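# Pull one staple stick out and set it down

## Task

Remove a single stick of staples from the staple box and place it on the table with its legs pointing down, far enough away that it touches neither the box's tray nor its sleeve.

## Robot and tools

Robot and frame. Two arms, left_arm and right_arm, share one scene frame. Its origin is at table-top height, halfway between the arms' nominal bases; +x points out over the table, +z points up, and left_arm is on the +y side (arm names do not match image sides). Calibrated bases: left_arm at (-0.019, +0.309, +0.021) m, right_arm at (-0.005, -0.336, +0.026) m, both nearly unrotated. A two-camera stand sits behind the arms. Each gripper's fingers point along its own +z and spread along its own y. end_effector_position is the spot between the pads, roughly 1 cm short of the fingertips. Reported poses may be a few cm off, worse at long reach.

Row layout (shared by execute_actions and move). A row is one flat list of 14 numbers, each in [-1, 1]: left_arm dx, dy, dz, rx, ry, rz, opening, then right_arm dx, dy, dz, rx, ry, rz, opening. Both arms always appear, even if one stays still. dx..rz are offsets, not poses: they are measured along scene-frame axes from that arm's Hand target as it stood when the action or move began. Scale: 1.0 equals 0.6 m for dx, dy, dz and 180 degrees for the rotation vector rx, ry, rz, which turns the gripper about its Hand target position. Opening is absolute, not an offset: +1 fully open (0.094 m), -1 shut. Six zeros for an arm re-request its current Hand target; to leave a gripper alone, repeat its present opening (0 means half open, not 'unchanged').

execute_actions(actions, cameras). actions is a list of actions; each action is a list of 1 to 15 rows, one row per 1/30 s step; a short action repeats its final row until 15 steps are used. Every row in an action counts from the same start pose, so rows are not cumulative; but each new action starts from the updated Hand target, so a repeated offset moves further. An empty list returns the full state and, by default, all camera images. cameras: list of names, ["all"], [] or null; an unknown name invalidates the call.

move(target, speed, blend, opening_speed, grip_force, blocking, cameras). target is one 14-number row or a list of up to 15 rows; every row is an offset from the Hand targets at the call's start, not from the previous row. The path is straight, lasts at least 0.5 s and at most 10 s overall. speed: m/s, 0.002 to 2.9, default 0.25, one value or one per row; rotation limited to twice that in rad/s. blend: corner-rounding radius in m per row, 0 means stop at each. opening_speed: rate on the -1..1 opening scale per second, at least 0.2; use it to close gently. grip_force: newtons per finger pad, 10 to 50, one value or one per arm, persists; low values close slowly. blocking=false returns after about 0.5 s while motion continues. The result adds a move: line giving the ending (done, off_target, moving, held, fault) and any limits (paced = pose clipped, held = steps withheld). Paths do not avoid obstacles or the other arm.

wait(seconds 0 to 10, cameras): lets time pass holding current commands; returns early if a running move ends. stop(cameras): brakes a running move; fast moves need room to stop. zoom_image(camera, region): camera is cam_head_left, cam_head_right, cam_left_wrist or cam_right_wrist; region [x0, y0, x1, y1] in pixels from the top-left, no larger than 504 by 504, taken from the newest image of that camera. finished_scene(scene): the current scene's number; ends it for good, so call only once the stick rests correctly without help, and make no other call in that reply.

Reading results. Each arm shows end_effector_position (m), end_effector_quat_wxyz, Hand target (last commanded pose after clipping; next offsets start here), Tool commands, grip_measured (same scale as opening; reads slightly wide when empty and up to about 0.064 narrow under full squeeze), Joint positions (last value = finger opening in m), Joint torques, joint velocities (may say within noise), motor temperatures. Action calls also list end_effector_position at some steps. Orientation commands are clipped to 40 degrees from the measured orientation each step. A gripper may rest a few cm short of its target from friction or load; resend zeros or the missing offset rather than waiting. Wrist camera images can lag while the arm moves. All four cameras are 896x504; calibration matrices are supplied, with errors of a few mm and under a few degrees.

Avoid. Do not let the stick or box fall, drop parts mid-motion, or leave anything off the table. Approach contacts slowly and aim only slightly past a surface, since speed and overshoot raise force. Keep the two grippers, wrist cameras and housings apart; never close one gripper on the other's fingers. Avoid loading the wrist camera cables. Do not route paths near an arm's own base. Limit holding loads, stretched poses and pushing against unreachable targets: motors warn at 75 °C, fold the arm at 90 °C, and drop it at 100 °C. Loose objects may occasionally be nudged by outside disturbances.

Each tool is called after "Emit:" as name([rows], argument=value, ...), one row to a line, values as JSON.

## Session

Emit:
execute_actions(actions=[])

Scene clock: 0.00 s.
left_arm: end_effector_position=(+0.3900, +0.3383, +0.1246) grip_measured=+1.000 end_effector_quat_wxyz=(+0.492, -0.143, +0.857, +0.055) | right_arm: end_effector_position=(+0.4425, -0.2148, +0.2035) grip_measured=+1.000 end_effector_quat_wxyz=(+0.569, +0.004, +0.821, +0.050)
Joint positions: left_arm=[-0.019 1.482 0.611 0.31 -0.284 -0.228 0.094] | right_arm=[0.339 1.534 0.81 0.354 0.264 0.193 0.094]
Joint velocities: within noise
Joint torques (N m): no reading
Motor temperatures (°C): left_arm=[25 33 34 45 29 27 28] | right_arm=[25 31 49 46 30 28 27]
Heat: left arm: 45 °C; right arm: 49 °C.
Hand target: left_arm +0.3929, +0.3393, +0.1333; +0.501, -0.146, +0.851, +0.056 | right_arm +0.4432, -0.2150, +0.2089; +0.573, +0.006, +0.818, +0.050
Tool commands: left_gripper/opening=+1.0 right_gripper/opening=+1.0

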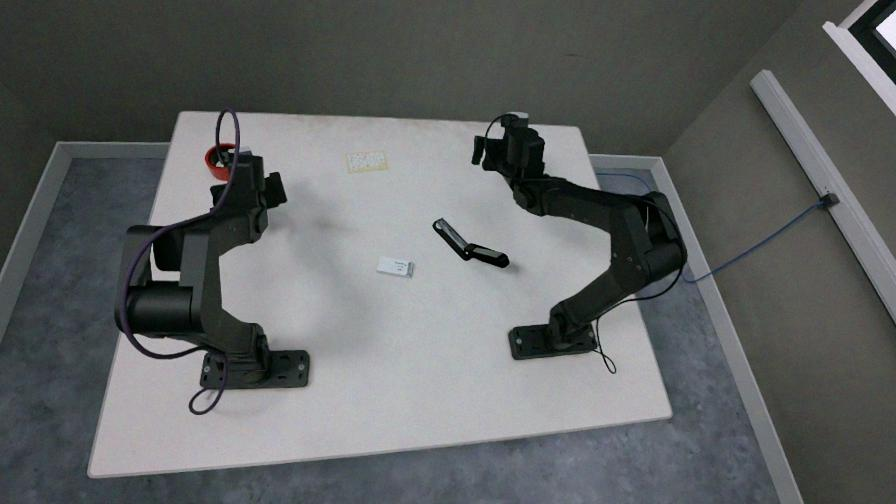

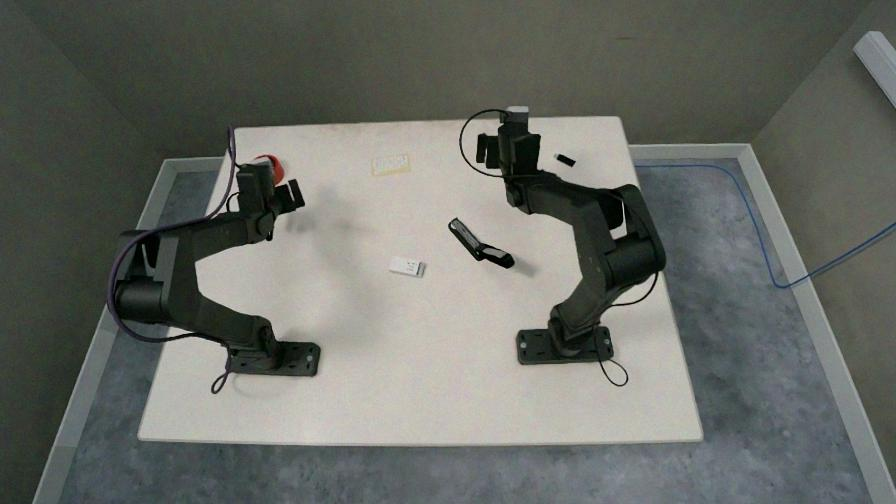

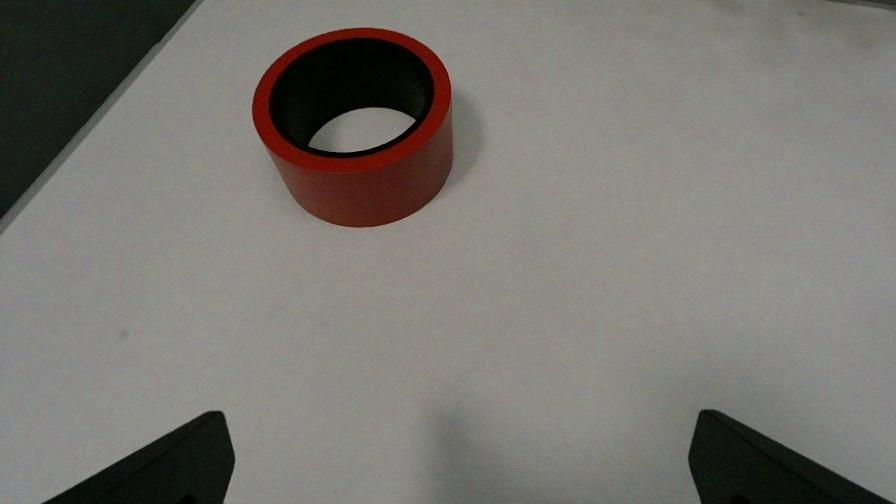

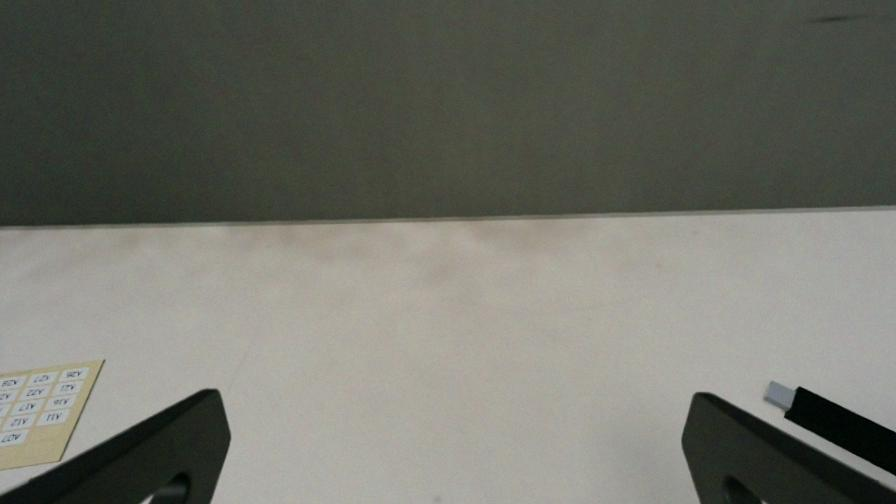

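Emit:
zoom_image(camera="cam_head_left", region=[345, 230, 445, 300])

Emit:
zoom_image(camera="cam_head_right", region=[357, 230, 457, 300])

Scaled by 5.040 from the camera's 896x504 image, which has a finer 1280x720 frame.

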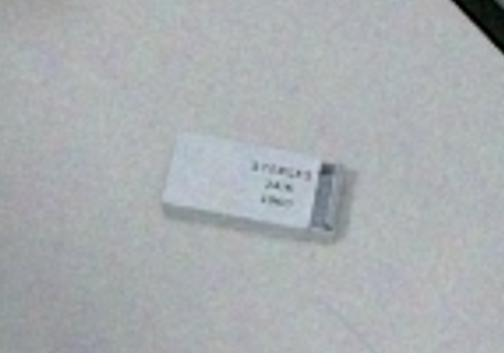

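Scaled by 5.040 from the camera's 896x504 image, which has a finer 1280x720 frame.

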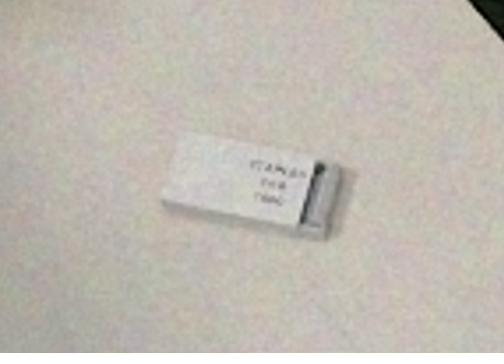

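Emit:
move(target=[-0.2698, -0.3138, 0.0278, 0.0843, 0.0642, -0.6627, 1, -0.422, 0.2833, -0.0982, -0.1202, 0.0952, 0.4170, 1], cameras=["all"])

Scene clock: 63.13 s.
left_arm: end_effector_position=(+0.2336, +0.1543, +0.1443) grip_measured=+1.000 end_effector_quat_wxyz=(+0.243, +0.719, +0.586, -0.285) | right_arm: end_effector_position=(+0.1918, -0.0510, +0.1437) grip_measured=+1.000 end_effector_quat_wxyz=(+0.297, -0.576, +0.726, +0.232)
Joint positions: left_arm=[-0.082 1.631 1.153 -1.153 0.766 1.678 0.094] | right_arm=[0.742 1.291 0.762 -0.354 -0.385 -0.435 0.094]
Joint torques (N m): left_arm=[-0.65 -4.25 8.36 -0.43 0.55 0.12] | right_arm=[0.65 -3.48 8.14 1.78 -0.43 -0.06]
Heat: left arm: 44 °C; right arm: 49 °C.
Hand target: left_arm +0.2310, +0.1511, +0.1499; +0.240, +0.718, +0.581, -0.297 | right_arm +0.1899, -0.0451, +0.1499; +0.297, -0.582, +0.718, +0.241
Off the commanded pose: left_arm 0.007 m, 2 deg | right_arm 0.009 m, 2 deg.
move: done
camera_calibration:
cam_left_wrist: T_world_to_cam=[[-0.982679, 0.183161, -0.0281805, 0.209714], [0.181748, 0.922858, -0.339558, -0.0976638], [-0.0361871, -0.338799, -0.940163, 0.28931], [0, 0, 0, 1]] pos_world=[0.234301, 0.149736, 0.244746]
cam_right_wrist: T_world_to_cam=[[0.977494, -0.210593, -0.0124647, -0.196624], [-0.204367, -0.930624, -0.3036, 0.0705206], [0.0523362, 0.299314, -0.952718, 0.229717], [0, 0, 0, 1]] pos_world=[0.194589, -0.0445373, 0.237815]

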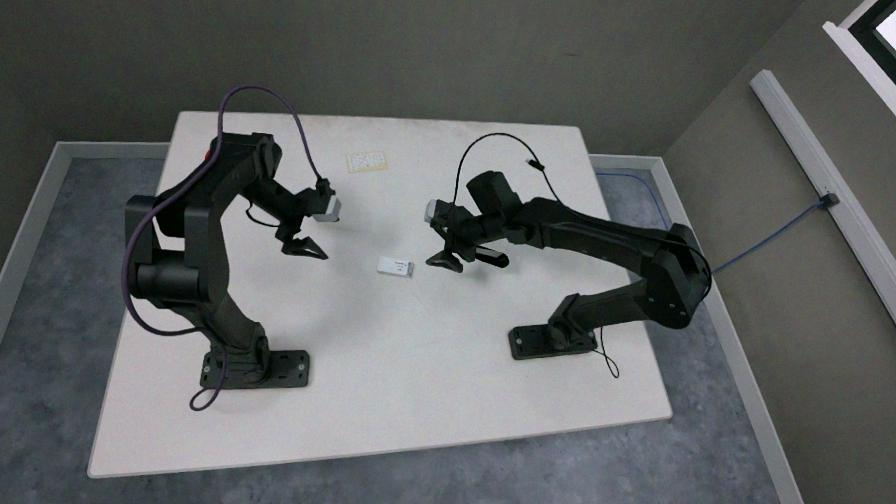

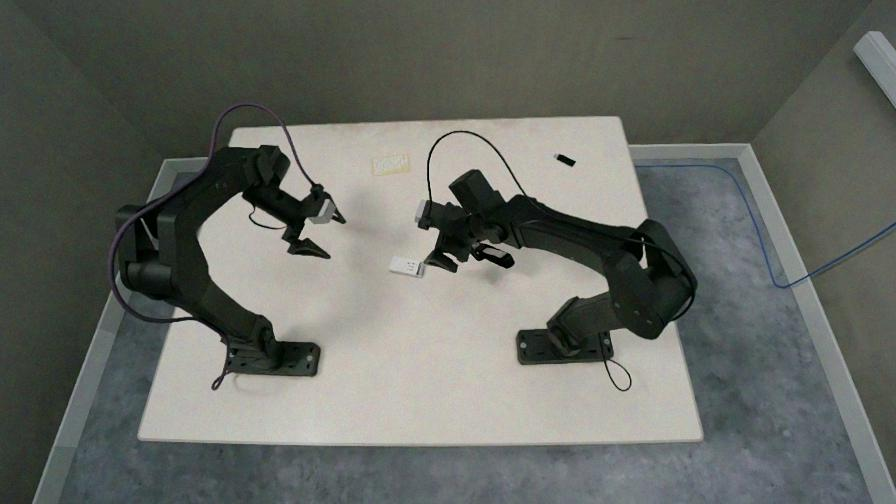

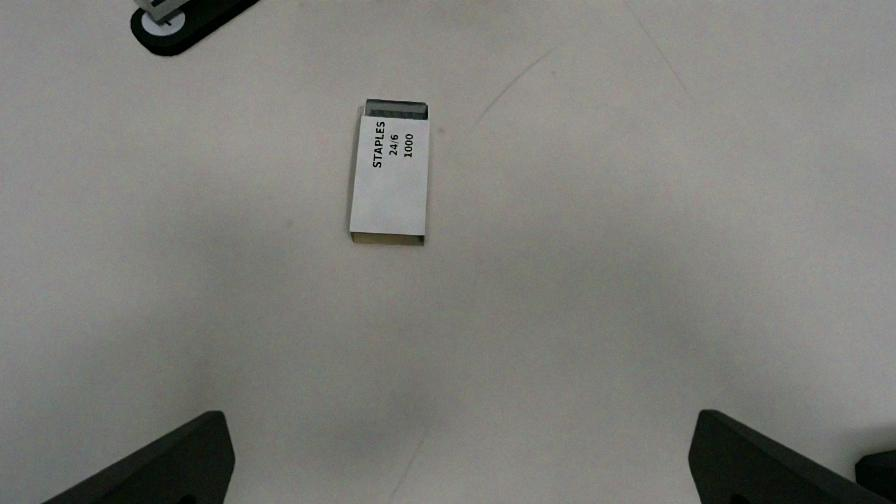

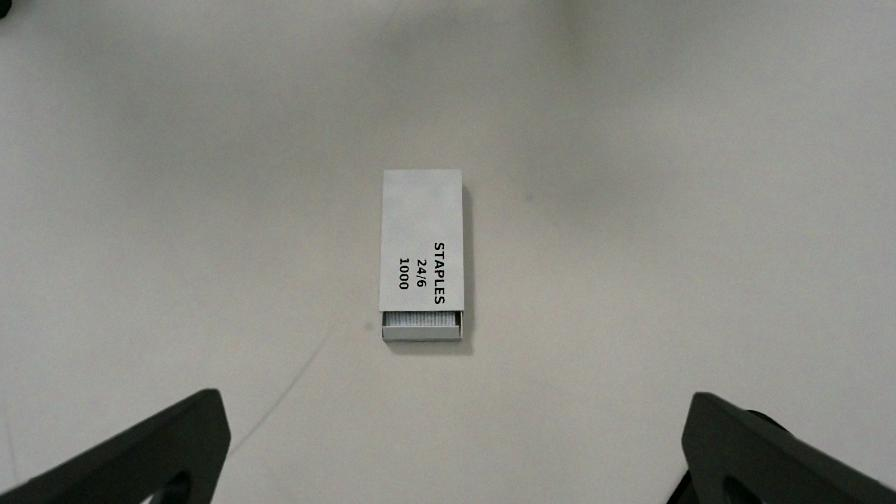

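Emit:
zoom_image(camera="cam_right_wrist", region=[360, 270, 490, 370])

Emit:
zoom_image(camera="cam_left_wrist", region=[340, 80, 440, 260])

Scaled by 3.877 from the camera's 896x504 image, which has a finer 1280x720 frame.

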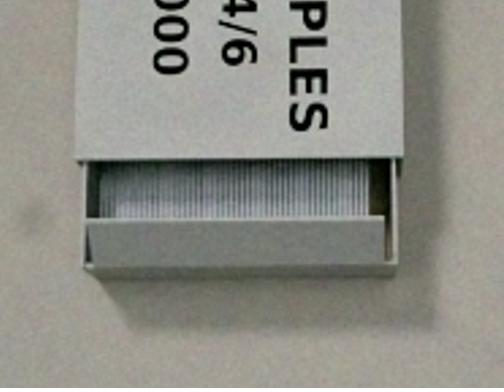

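Scaled by 2.800 from the camera's 896x504 image, which has a finer 1280x720 frame.

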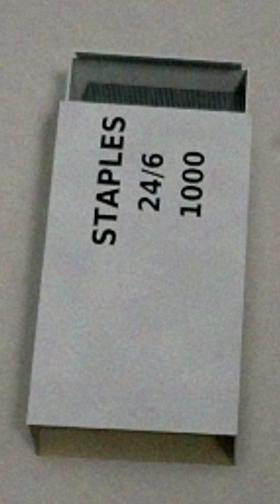

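Emit:
zoom_image(camera="cam_head_left", region=[400, 160, 540, 290])

Emit:
zoom_image(camera="cam_head_left", region=[240, 160, 360, 280])

Emit:
zoom_image(camera="cam_head_right", region=[400, 180, 540, 290])

Emit:
zoom_image(camera="cam_right_wrist", region=[0, 330, 300, 504])

Scaled by 3.600 from the camera's 896x504 image, which has a finer 1280x720 frame.

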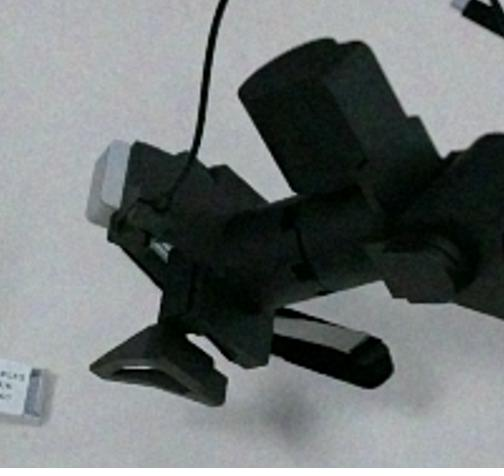

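Scaled by 4.200 from the camera's 896x504 image, which has a finer 1280x720 frame.

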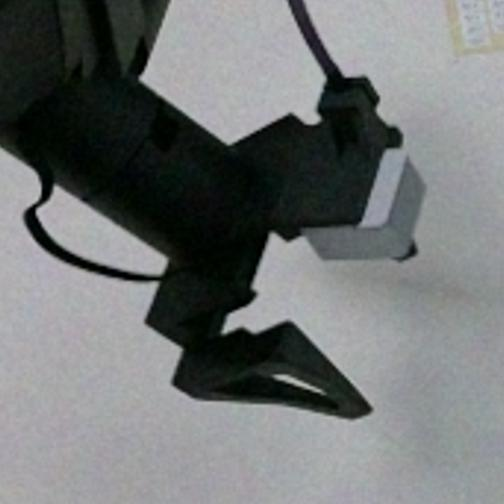

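Scaled by 3.600 from the camera's 896x504 image, which has a finer 1280x720 frame.

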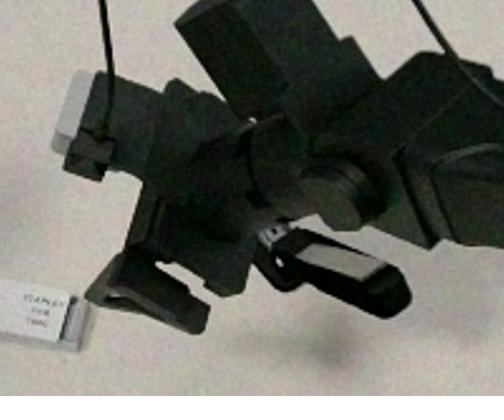

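Scaled by 1.680 from the camera's 896x504 image, which has a finer 1280x720 frame.

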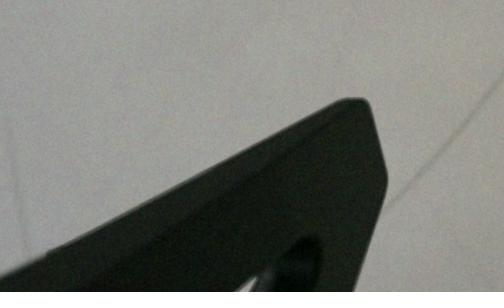

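Emit:
move(target=[0.0533, -0.0952, -0.1665, -0.0815, 0.0173, 0, 1, -0.006, 0.0533, -0.1498, -0.1358, 0.0289, 0, 1], cameras=["all"])

Scene clock: 161.60 s.
left_arm: end_effector_position=(+0.2704, +0.0988, +0.0461) grip_measured=+1.000 end_effector_quat_wxyz=(+0.311, +0.683, +0.549, -0.368) | right_arm: end_effector_position=(+0.1853, -0.0174, +0.0580) grip_measured=+1.000 end_effector_quat_wxyz=(+0.134, -0.620, +0.765, +0.110)
Joint positions: left_arm=[-0.156 2.014 1.058 -0.611 1.005 1.592 0.094] | right_arm=[0.939 1.742 1.046 -0.552 -0.136 -0.376 0.094]
Joint torques (N m): left_arm=[-0.62 -6.83 4.55 -0.11 0.92 0.06] | right_arm=[0.53 -6.35 7.25 1.16 -0.05 0.04]
Motor temperatures (°C): left_arm=[24 31 36 35 27 25 26] | right_arm=[25 29 51 39 27 25 24]
Heat: left arm: 36 °C; right arm: 51 °C.
Hand target: left_arm +0.2630, +0.0939, +0.0501; +0.314, +0.674, +0.545, -0.388 | right_arm +0.1864, -0.0132, +0.0599; +0.134, -0.620, +0.765, +0.109
Off the commanded pose: left_arm 0.010 m, 3 deg | right_arm 0.005 m, 0 deg.
move: off_target (left_arm)
camera_calibration:
cam_left_wrist: T_world_to_cam=[[-0.981633, 0.188198, -0.0312716, 0.252597], [0.174014, 0.816073, -0.55113, -0.0640324], [-0.0782016, -0.546449, -0.833833, 0.206537], [0, 0, 0, 1]] pos_world=[0.275252, 0.117579, 0.144826]
cam_right_wrist: T_world_to_cam=[[0.98007, -0.196867, -0.02658, -0.183699], [-0.192631, -0.974509, 0.114998, 0.0472385], [-0.0485418, -0.107586, -0.99301, 0.15236], [0, 0, 0, 1]] pos_world=[0.196533, 0.026262, 0.14098]

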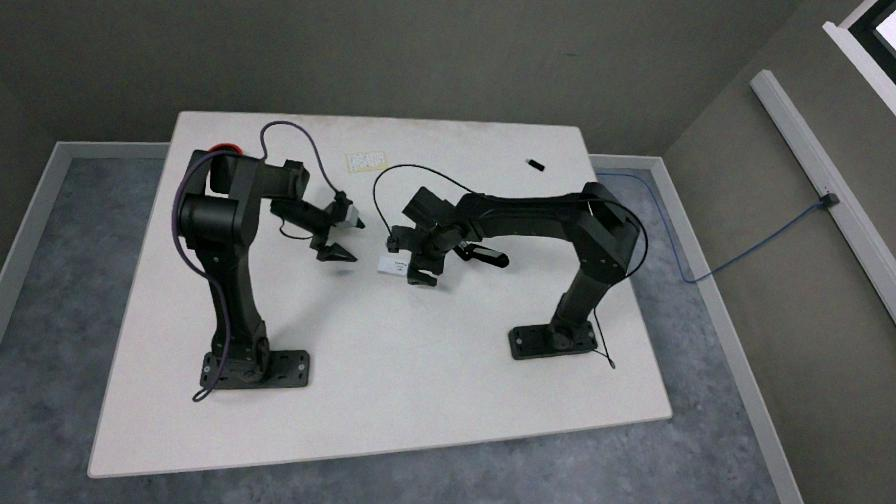

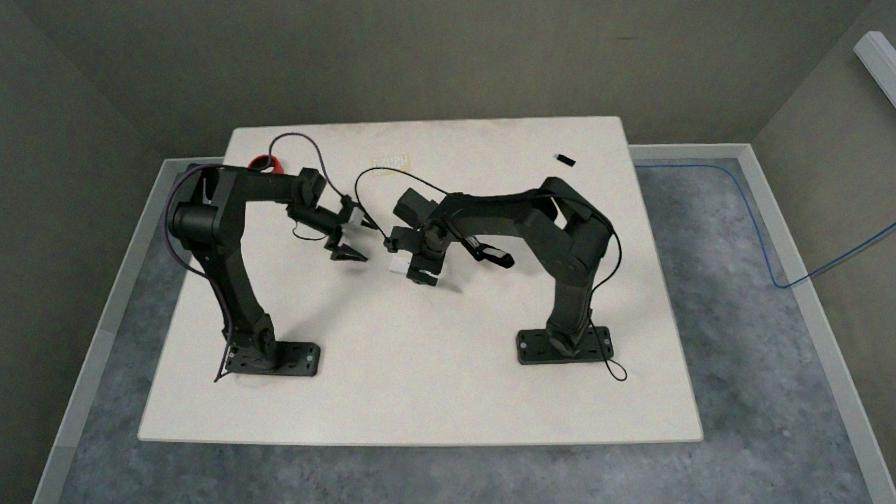

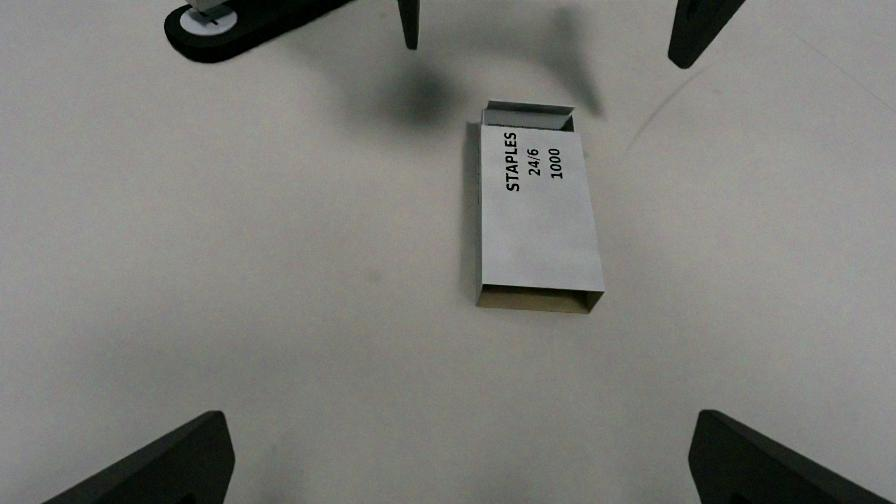

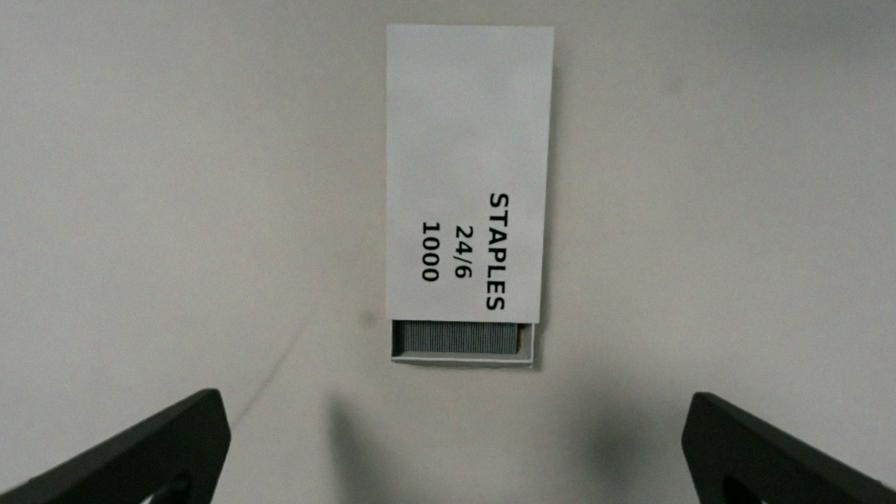

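Emit:
move(target=[-0.055, -0.0382, -0.025, 0,0,0, 1, 0.0043, -0.0038, -0.0415, 0,0,0, 1], speed=0.12, cameras=["all"])

Scene clock: 197.47 s.
left_arm: end_effector_position=(+0.2340, +0.0745, +0.0227) grip_measured=+1.000 end_effector_quat_wxyz=(+0.303, +0.676, +0.555, -0.379) | right_arm: end_effector_position=(+0.1874, -0.0144, +0.0401) grip_measured=+1.000 end_effector_quat_wxyz=(+0.136, -0.620, +0.765, +0.111)
Joint positions: left_arm=[-0.258 1.984 0.867 -0.317 1.007 1.397 0.094] | right_arm=[0.939 1.787 1.019 -0.477 -0.136 -0.377 0.094]
Joint torques (N m): left_arm=[-0.4 -8.7 3.95 0.19 0.82 0.05] | right_arm=[-0.54 -6.46 5.09 1.47 -0.09 -0.06]
Heat: left arm: 34 °C; right arm: 48 °C.
Hand target: left_arm +0.2301, +0.0710, +0.0351; +0.314, +0.674, +0.545, -0.388 | right_arm +0.1889, -0.0155, +0.0351; +0.134, -0.620, +0.765, +0.109
Off the commanded pose: left_arm 0.013 m, 2 deg | right_arm 0.005 m, 0 deg.
move: off_target (left_arm)
camera_calibration:
cam_left_wrist: T_world_to_cam=[[-0.982552, 0.185984, 0.000853523, 0.22043], [0.15391, 0.815662, -0.557681, -0.0458355], [-0.104416, -0.547819, -0.830055, 0.177064], [0, 0, 0, 1]] pos_world=[0.242127, 0.0933889, 0.121223]
cam_right_wrist: T_world_to_cam=[[0.98026, -0.196114, -0.0250753, -0.185732], [-0.19218, -0.974932, 0.112133, 0.0526644], [-0.0464375, -0.1051, -0.993377, 0.134637], [0, 0, 0, 1]] pos_world=[0.198439, 0.02907, 0.123183]

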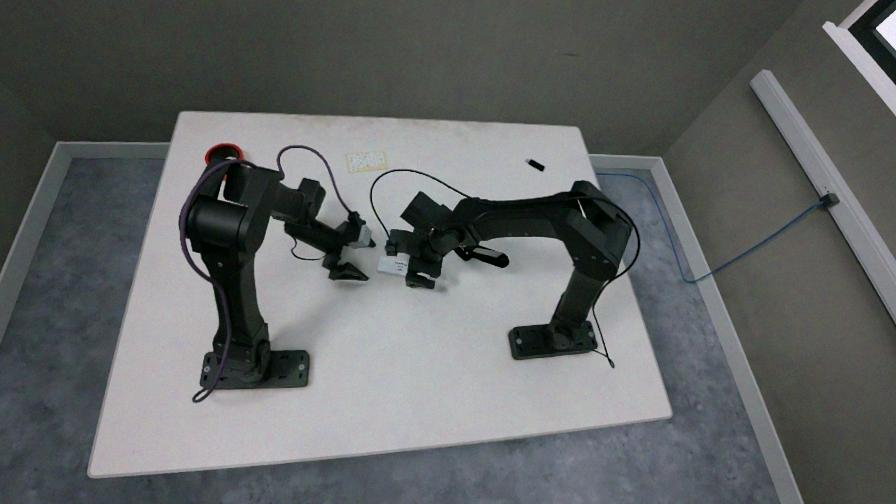

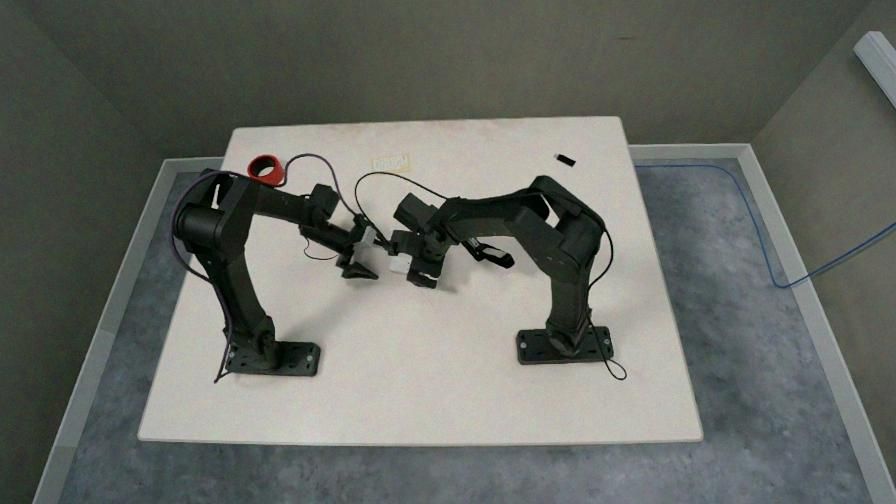

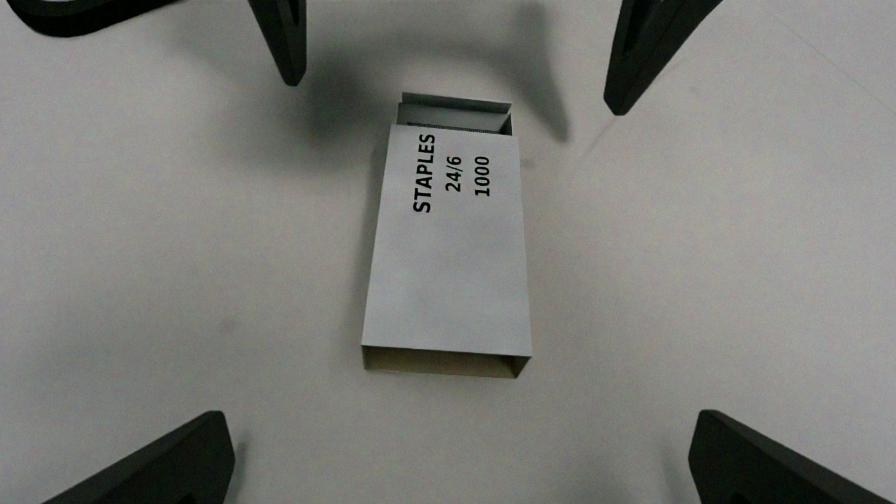

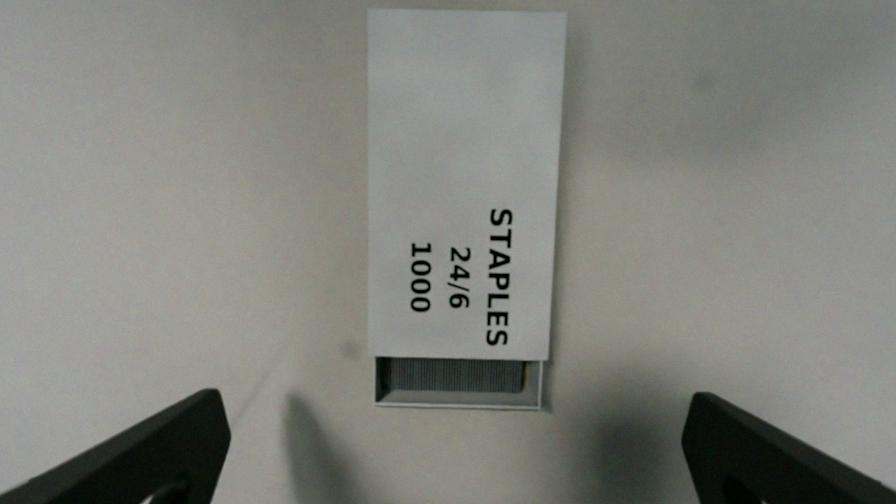

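Emit:
move(target=[-0.0045, -0.0483, -0.0017, 0,0,0, 1, 0.0018, -0.0067, -0.0268, 0,0,0, 1], speed=0.08, cameras=["all"])

Scene clock: 211.60 s.
left_arm: end_effector_position=(+0.2300, +0.0445, +0.0236) grip_measured=+1.000 end_effector_quat_wxyz=(+0.306, +0.673, +0.554, -0.384) | right_arm: end_effector_position=(+0.1883, -0.0175, +0.0246) grip_measured=+1.000 end_effector_quat_wxyz=(+0.137, -0.621, +0.764, +0.110)
Joint positions: left_arm=[-0.352 1.984 0.846 -0.147 1 1.217 0.094] | right_arm=[0.932 1.812 0.978 -0.411 -0.136 -0.386 0.094]
Joint torques (N m): left_arm=[-0.55 -8.7 4.4 0.38 0.67 0.03] | right_arm=[-0.87 -6.41 4.89 1.45 -0.12 -0.07]
Heat: left arm: 34 °C; right arm: 47 °C.
Hand target: left_arm +0.2274, +0.0420, +0.0341; +0.314, +0.674, +0.544, -0.388 | right_arm +0.1901, -0.0194, +0.0190; +0.134, -0.620, +0.765, +0.110
Off the commanded pose: left_arm 0.011 m, 2 deg | right_arm 0.006 m, 0 deg.
move: off_target (left_arm)
camera_calibration:
cam_left_wrist: T_world_to_cam=[[-0.982726, 0.185009, 0.00470687, 0.222086], [0.14962, 0.8092, -0.568163, -0.018825], [-0.108924, -0.557644, -0.822903, 0.162245], [0, 0, 0, 1]] pos_world=[0.238739, 0.0646202, 0.121771]
cam_right_wrist: T_world_to_cam=[[0.980677, -0.194443, -0.0215782, -0.187828], [-0.190914, -0.975254, 0.111496, 0.0513247], [-0.0427237, -0.105222, -0.993531, 0.11823], [0, 0, 0, 1]] pos_world=[0.199049, 0.0259732, 0.10769]

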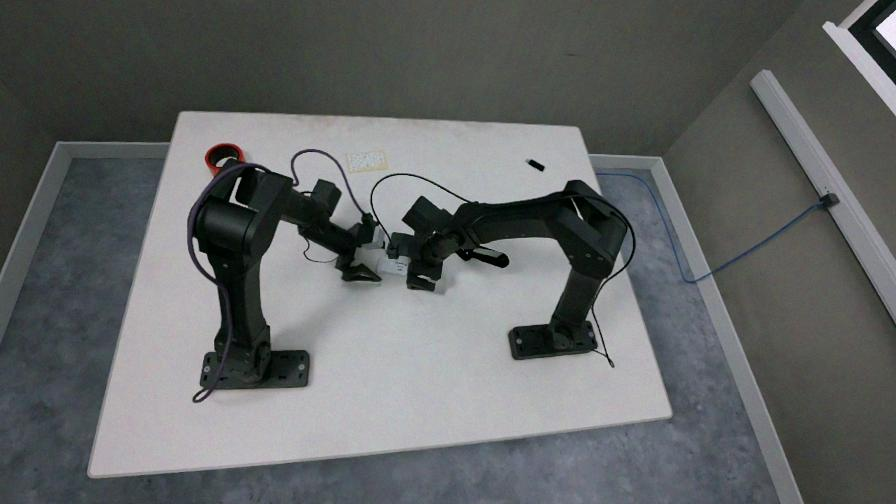

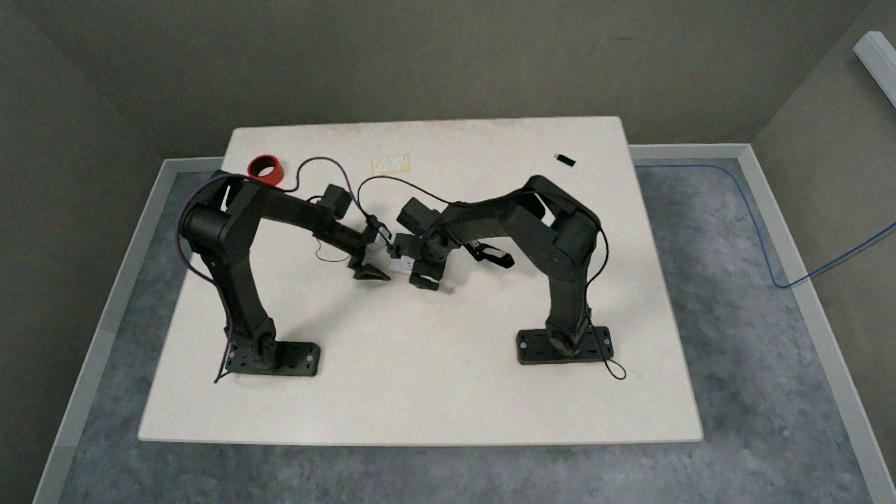

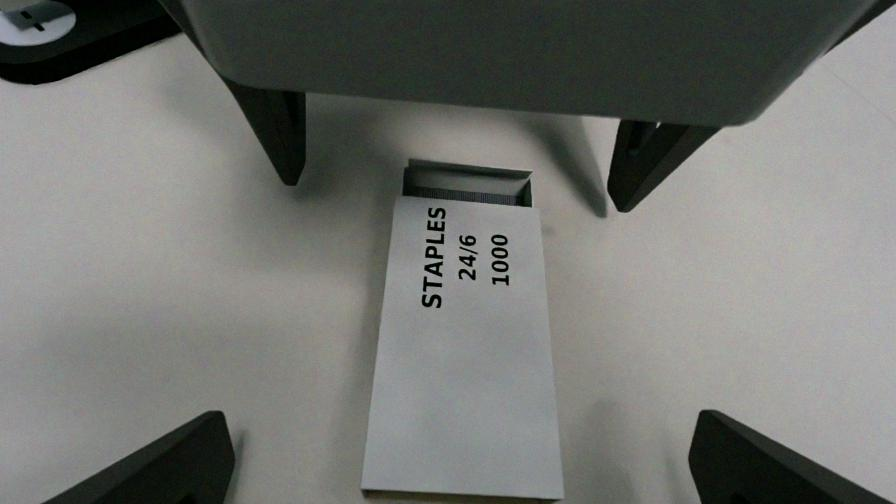

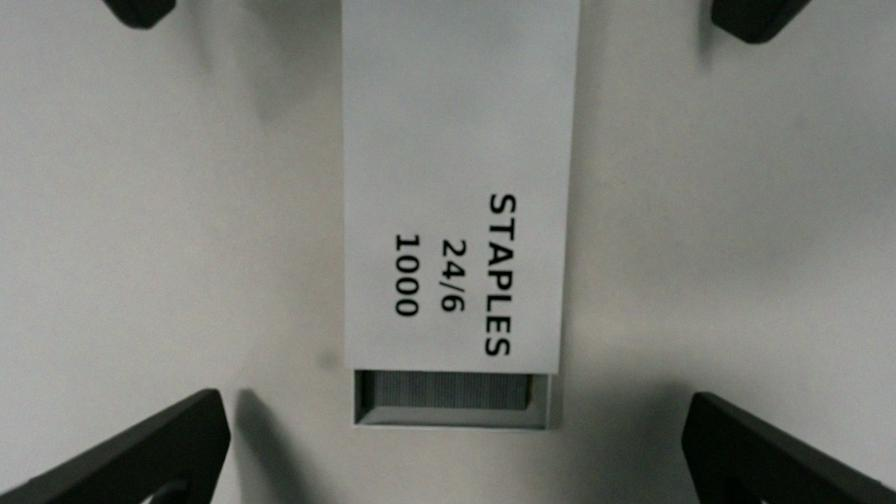

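Emit:
move(target=[0,0,0, 0,0,0, -0.12, 0.0008, 0.0055, -0.006, 0,0,0, 0.1], speed=0.05, opening_speed=0.7, cameras=["cam_left_wrist","cam_right_wrist"])

Scene clock: 221.77 s.
left_arm: end_effector_position=(+0.2301, +0.0445, +0.0235) grip_measured=-0.117 end_effector_quat_wxyz=(+0.306, +0.672, +0.554, -0.384) | right_arm: end_effector_position=(+0.1890, -0.0164, +0.0207) grip_measured=+0.101 end_effector_quat_wxyz=(+0.136, -0.621, +0.764, +0.110)
Joint positions: left_arm=[-0.352 1.984 0.846 -0.145 1 1.216 0.041] | right_arm=[0.932 1.826 0.978 -0.398 -0.136 -0.386 0.052]
Joint torques (N m): left_arm=[-0.53 -8.73 4.34 0.41 0.69 0.06] | right_arm=[-0.39 -6.19 5.27 1.46 -0.1 -0.02]
Heat: left arm: 34 °C; right arm: 47 °C.
Hand target: left_arm +0.2273, +0.0420, +0.0341; +0.314, +0.674, +0.545, -0.388 | right_arm +0.1906, -0.0161, +0.0155; +0.135, -0.620, +0.765, +0.109
Off the commanded pose: left_arm 0.011 m, 2 deg | right_arm 0.005 m, 0 deg.
move: off_target (left_arm)
camera_calibration:
cam_left_wrist: T_world_to_cam=[[-0.9829, 0.184069, 0.00515043, 0.222231], [0.148623, 0.809518, -0.567972, -0.0187043], [-0.108715, -0.557494, -0.823032, 0.16213], [0, 0, 0, 1]] pos_world=[0.238837, 0.0646224, 0.12167]
cam_right_wrist: T_world_to_cam=[[0.98066, -0.194454, -0.0222122, -0.188414], [-0.190796, -0.975111, 0.112937, 0.0528157], [-0.0436205, -0.106515, -0.993354, 0.1146], [0, 0, 0, 1]] pos_world=[0.199846, 0.0270698, 0.103688]
Images, in order (width x height): cam_left_wrist 896x504, cam_right_wrist 896x504.

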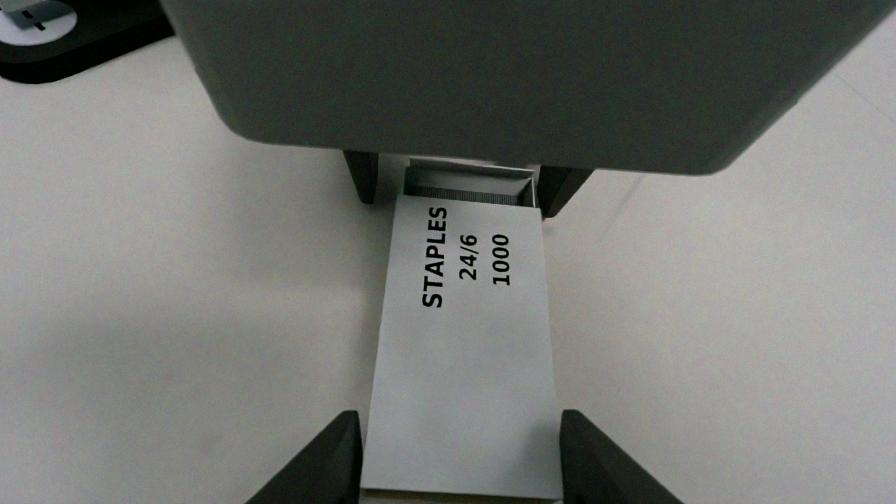

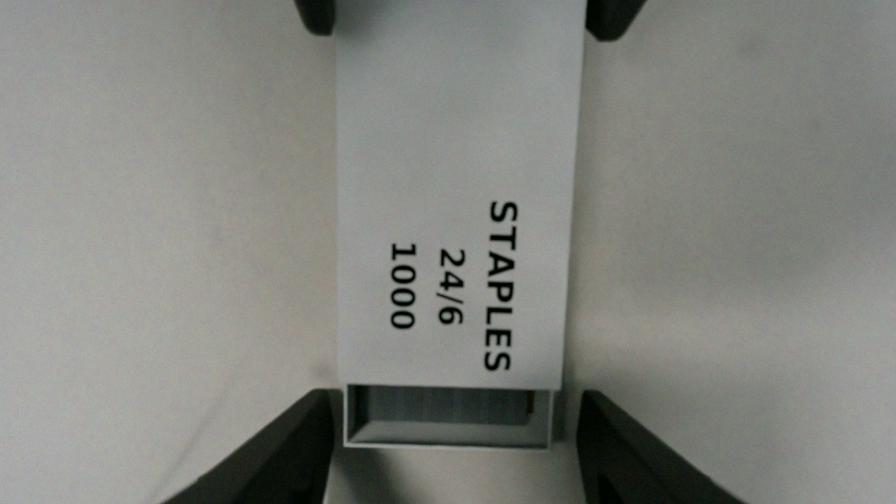

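Emit:
move(target=[0,0,0, 0,0,0, -0.25, 0,0,0, 0,0,0, -0.32], grip_force=20, opening_speed=0.4, cameras=["cam_left_wrist","cam_right_wrist"])

Scene clock: 227.17 s.
left_arm: end_effector_position=(+0.2308, +0.0443, +0.0237) grip_measured=-0.186 end_effector_quat_wxyz=(+0.307, +0.673, +0.554, -0.383) | right_arm: end_effector_position=(+0.1890, -0.0164, +0.0207) grip_measured=-0.203 end_effector_quat_wxyz=(+0.136, -0.621, +0.764, +0.110)
Joint positions: left_arm=[-0.352 1.984 0.846 -0.141 0.999 1.215 0.038] | right_arm=[0.932 1.826 0.978 -0.398 -0.136 -0.386 0.037]
Joint torques (N m): left_arm=[-0.57 -8.81 4.27 0.39 0.68 0.08] | right_arm=[-0.39 -6.19 5.29 1.45 -0.11 -0.01]
Heat: left arm: 34 °C; right arm: 47 °C.
Hand target: left_arm +0.2273, +0.0420, +0.0341; +0.314, +0.674, +0.545, -0.389 | right_arm +0.1906, -0.0161, +0.0155; +0.135, -0.620, +0.765, +0.109
Off the commanded pose: left_arm 0.011 m, 1 deg | right_arm 0.005 m, 0 deg.
grip_force (N): 20, 20
move: off_target (left_arm)
camera_calibration:
cam_left_wrist: T_world_to_cam=[[-0.983037, 0.183398, 0.00195824, 0.223017], [0.149802, 0.809027, -0.568362, -0.0186749], [-0.10582, -0.558427, -0.822777, 0.16156], [0, 0, 0, 1]] pos_world=[0.239128, 0.064427, 0.121877]
cam_right_wrist: T_world_to_cam=[[0.98066, -0.194454, -0.0222122, -0.188414], [-0.190796, -0.975111, 0.112937, 0.0528157], [-0.0436205, -0.106515, -0.993354, 0.1146], [0, 0, 0, 1]] pos_world=[0.199846, 0.0270698, 0.103688]
Images, in order (width x height): cam_left_wrist 896x504, cam_right_wrist 896x504.

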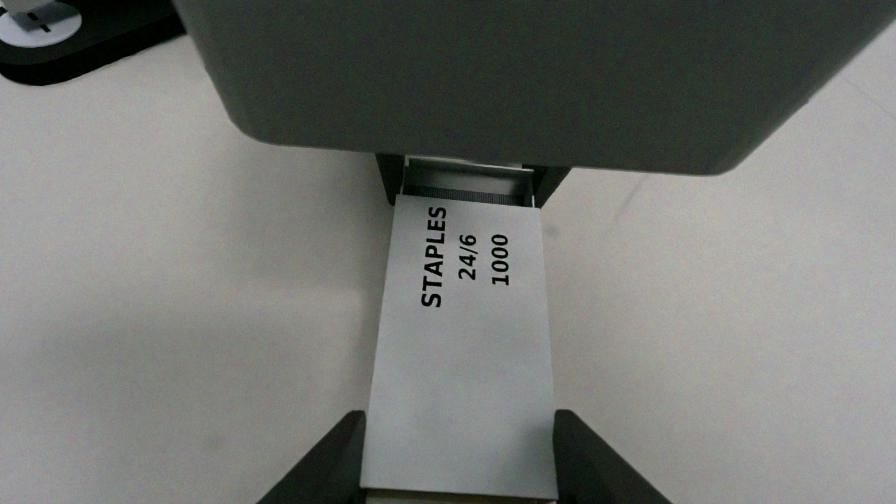

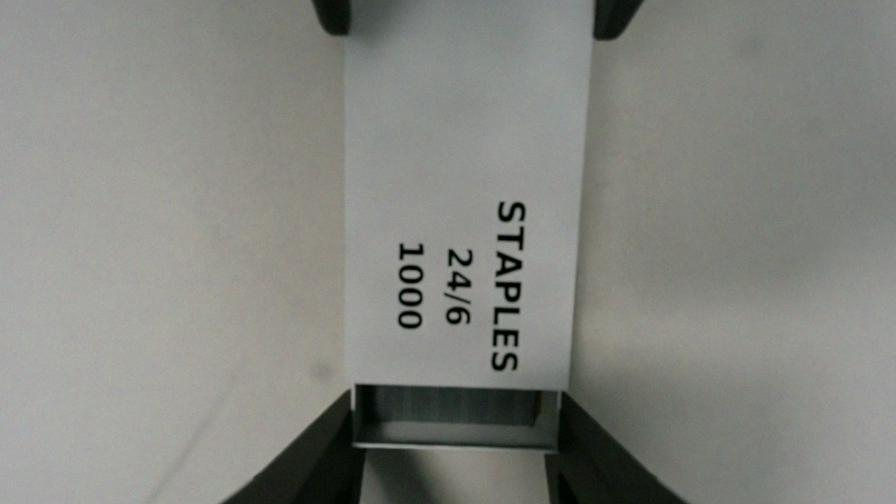

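Emit:
move(target=[0,0,0, 0,0,0, -0.25, -0.0137,-0.0653,0, 0,0,0, -0.32], speed=0.06, cameras=["cam_left_wrist","cam_right_wrist"])

Scene clock: 235.00 s.
left_arm: end_effector_position=(+0.2316, +0.0440, +0.0239) grip_measured=-0.186 end_effector_quat_wxyz=(+0.309, +0.673, +0.553, -0.382) | right_arm: end_effector_position=(+0.1845, -0.0421, +0.0190) grip_measured=-0.203 end_effector_quat_wxyz=(+0.148, -0.621, +0.761, +0.120)
Joint positions: left_arm=[-0.352 1.984 0.846 -0.136 0.999 1.214 0.038] | right_arm=[0.885 1.737 0.846 -0.332 -0.165 -0.43 0.037]
Joint torques (N m): left_arm=[-0.46 -8.65 4.29 0.34 0.65 0.09] | right_arm=[-1.32 -7.54 3.95 1.02 0 -0.12]
Heat: left arm: 34 °C; right arm: 47 °C.
Hand target: left_arm +0.2273, +0.0420, +0.0341; +0.314, +0.674, +0.544, -0.388 | right_arm +0.1823, -0.0553, +0.0155; +0.135, -0.620, +0.765, +0.110
Off the commanded pose: left_arm 0.011 m, 1 deg | right_arm 0.014 m, 2 deg.
grip_force (N): 20, 20
move: off_target (left_arm, right_arm)
camera_calibration:
cam_left_wrist: T_world_to_cam=[[-0.983142, 0.18283, -0.00230416, 0.223998], [0.151604, 0.808057, -0.569263, -0.0187991], [-0.102216, -0.560015, -0.822153, 0.160881], [0, 0, 0, 1]] pos_world=[0.239516, 0.0643331, 0.122083]
cam_right_wrist: T_world_to_cam=[[0.981629, -0.189541, -0.0218579, -0.188928], [-0.187179, -0.978879, 0.0822119, 0.0268979], [-0.0369788, -0.0766103, -0.996375, 0.110129], [0, 0, 0, 1]] pos_world=[0.194565, -0.00104278, 0.103389]
Images, in order (width x height): cam_left_wrist 896x504, cam_right_wrist 896x504.

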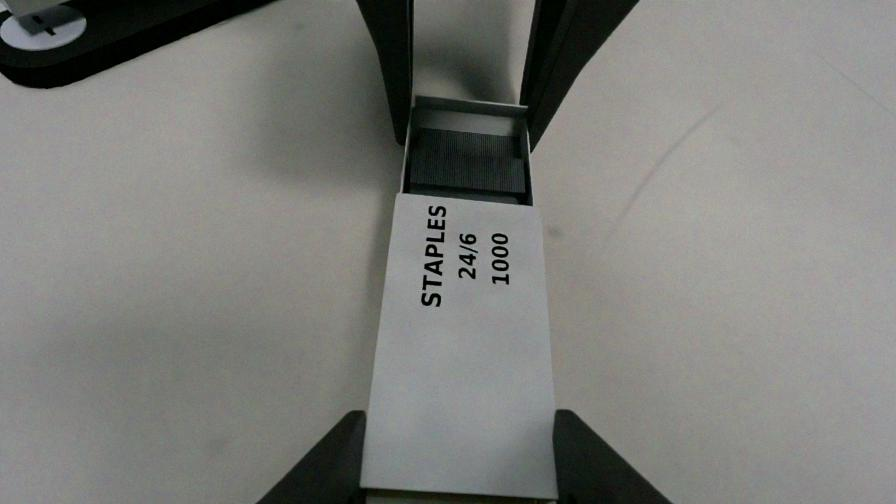

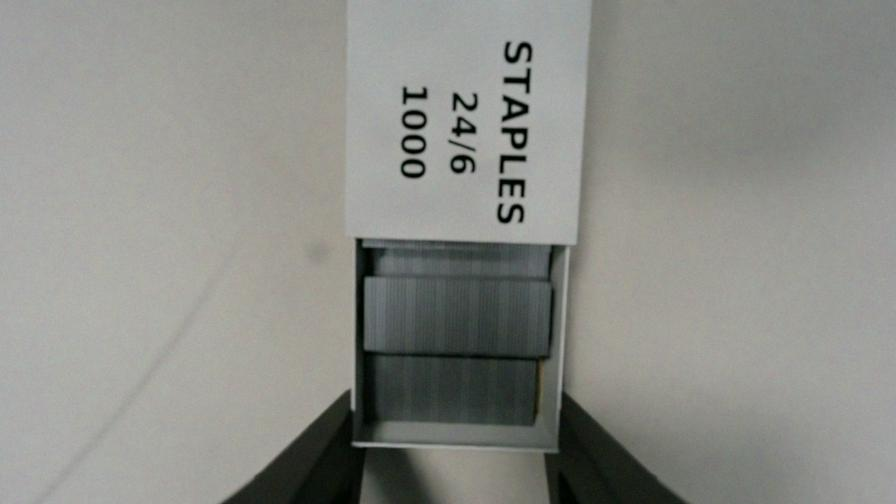

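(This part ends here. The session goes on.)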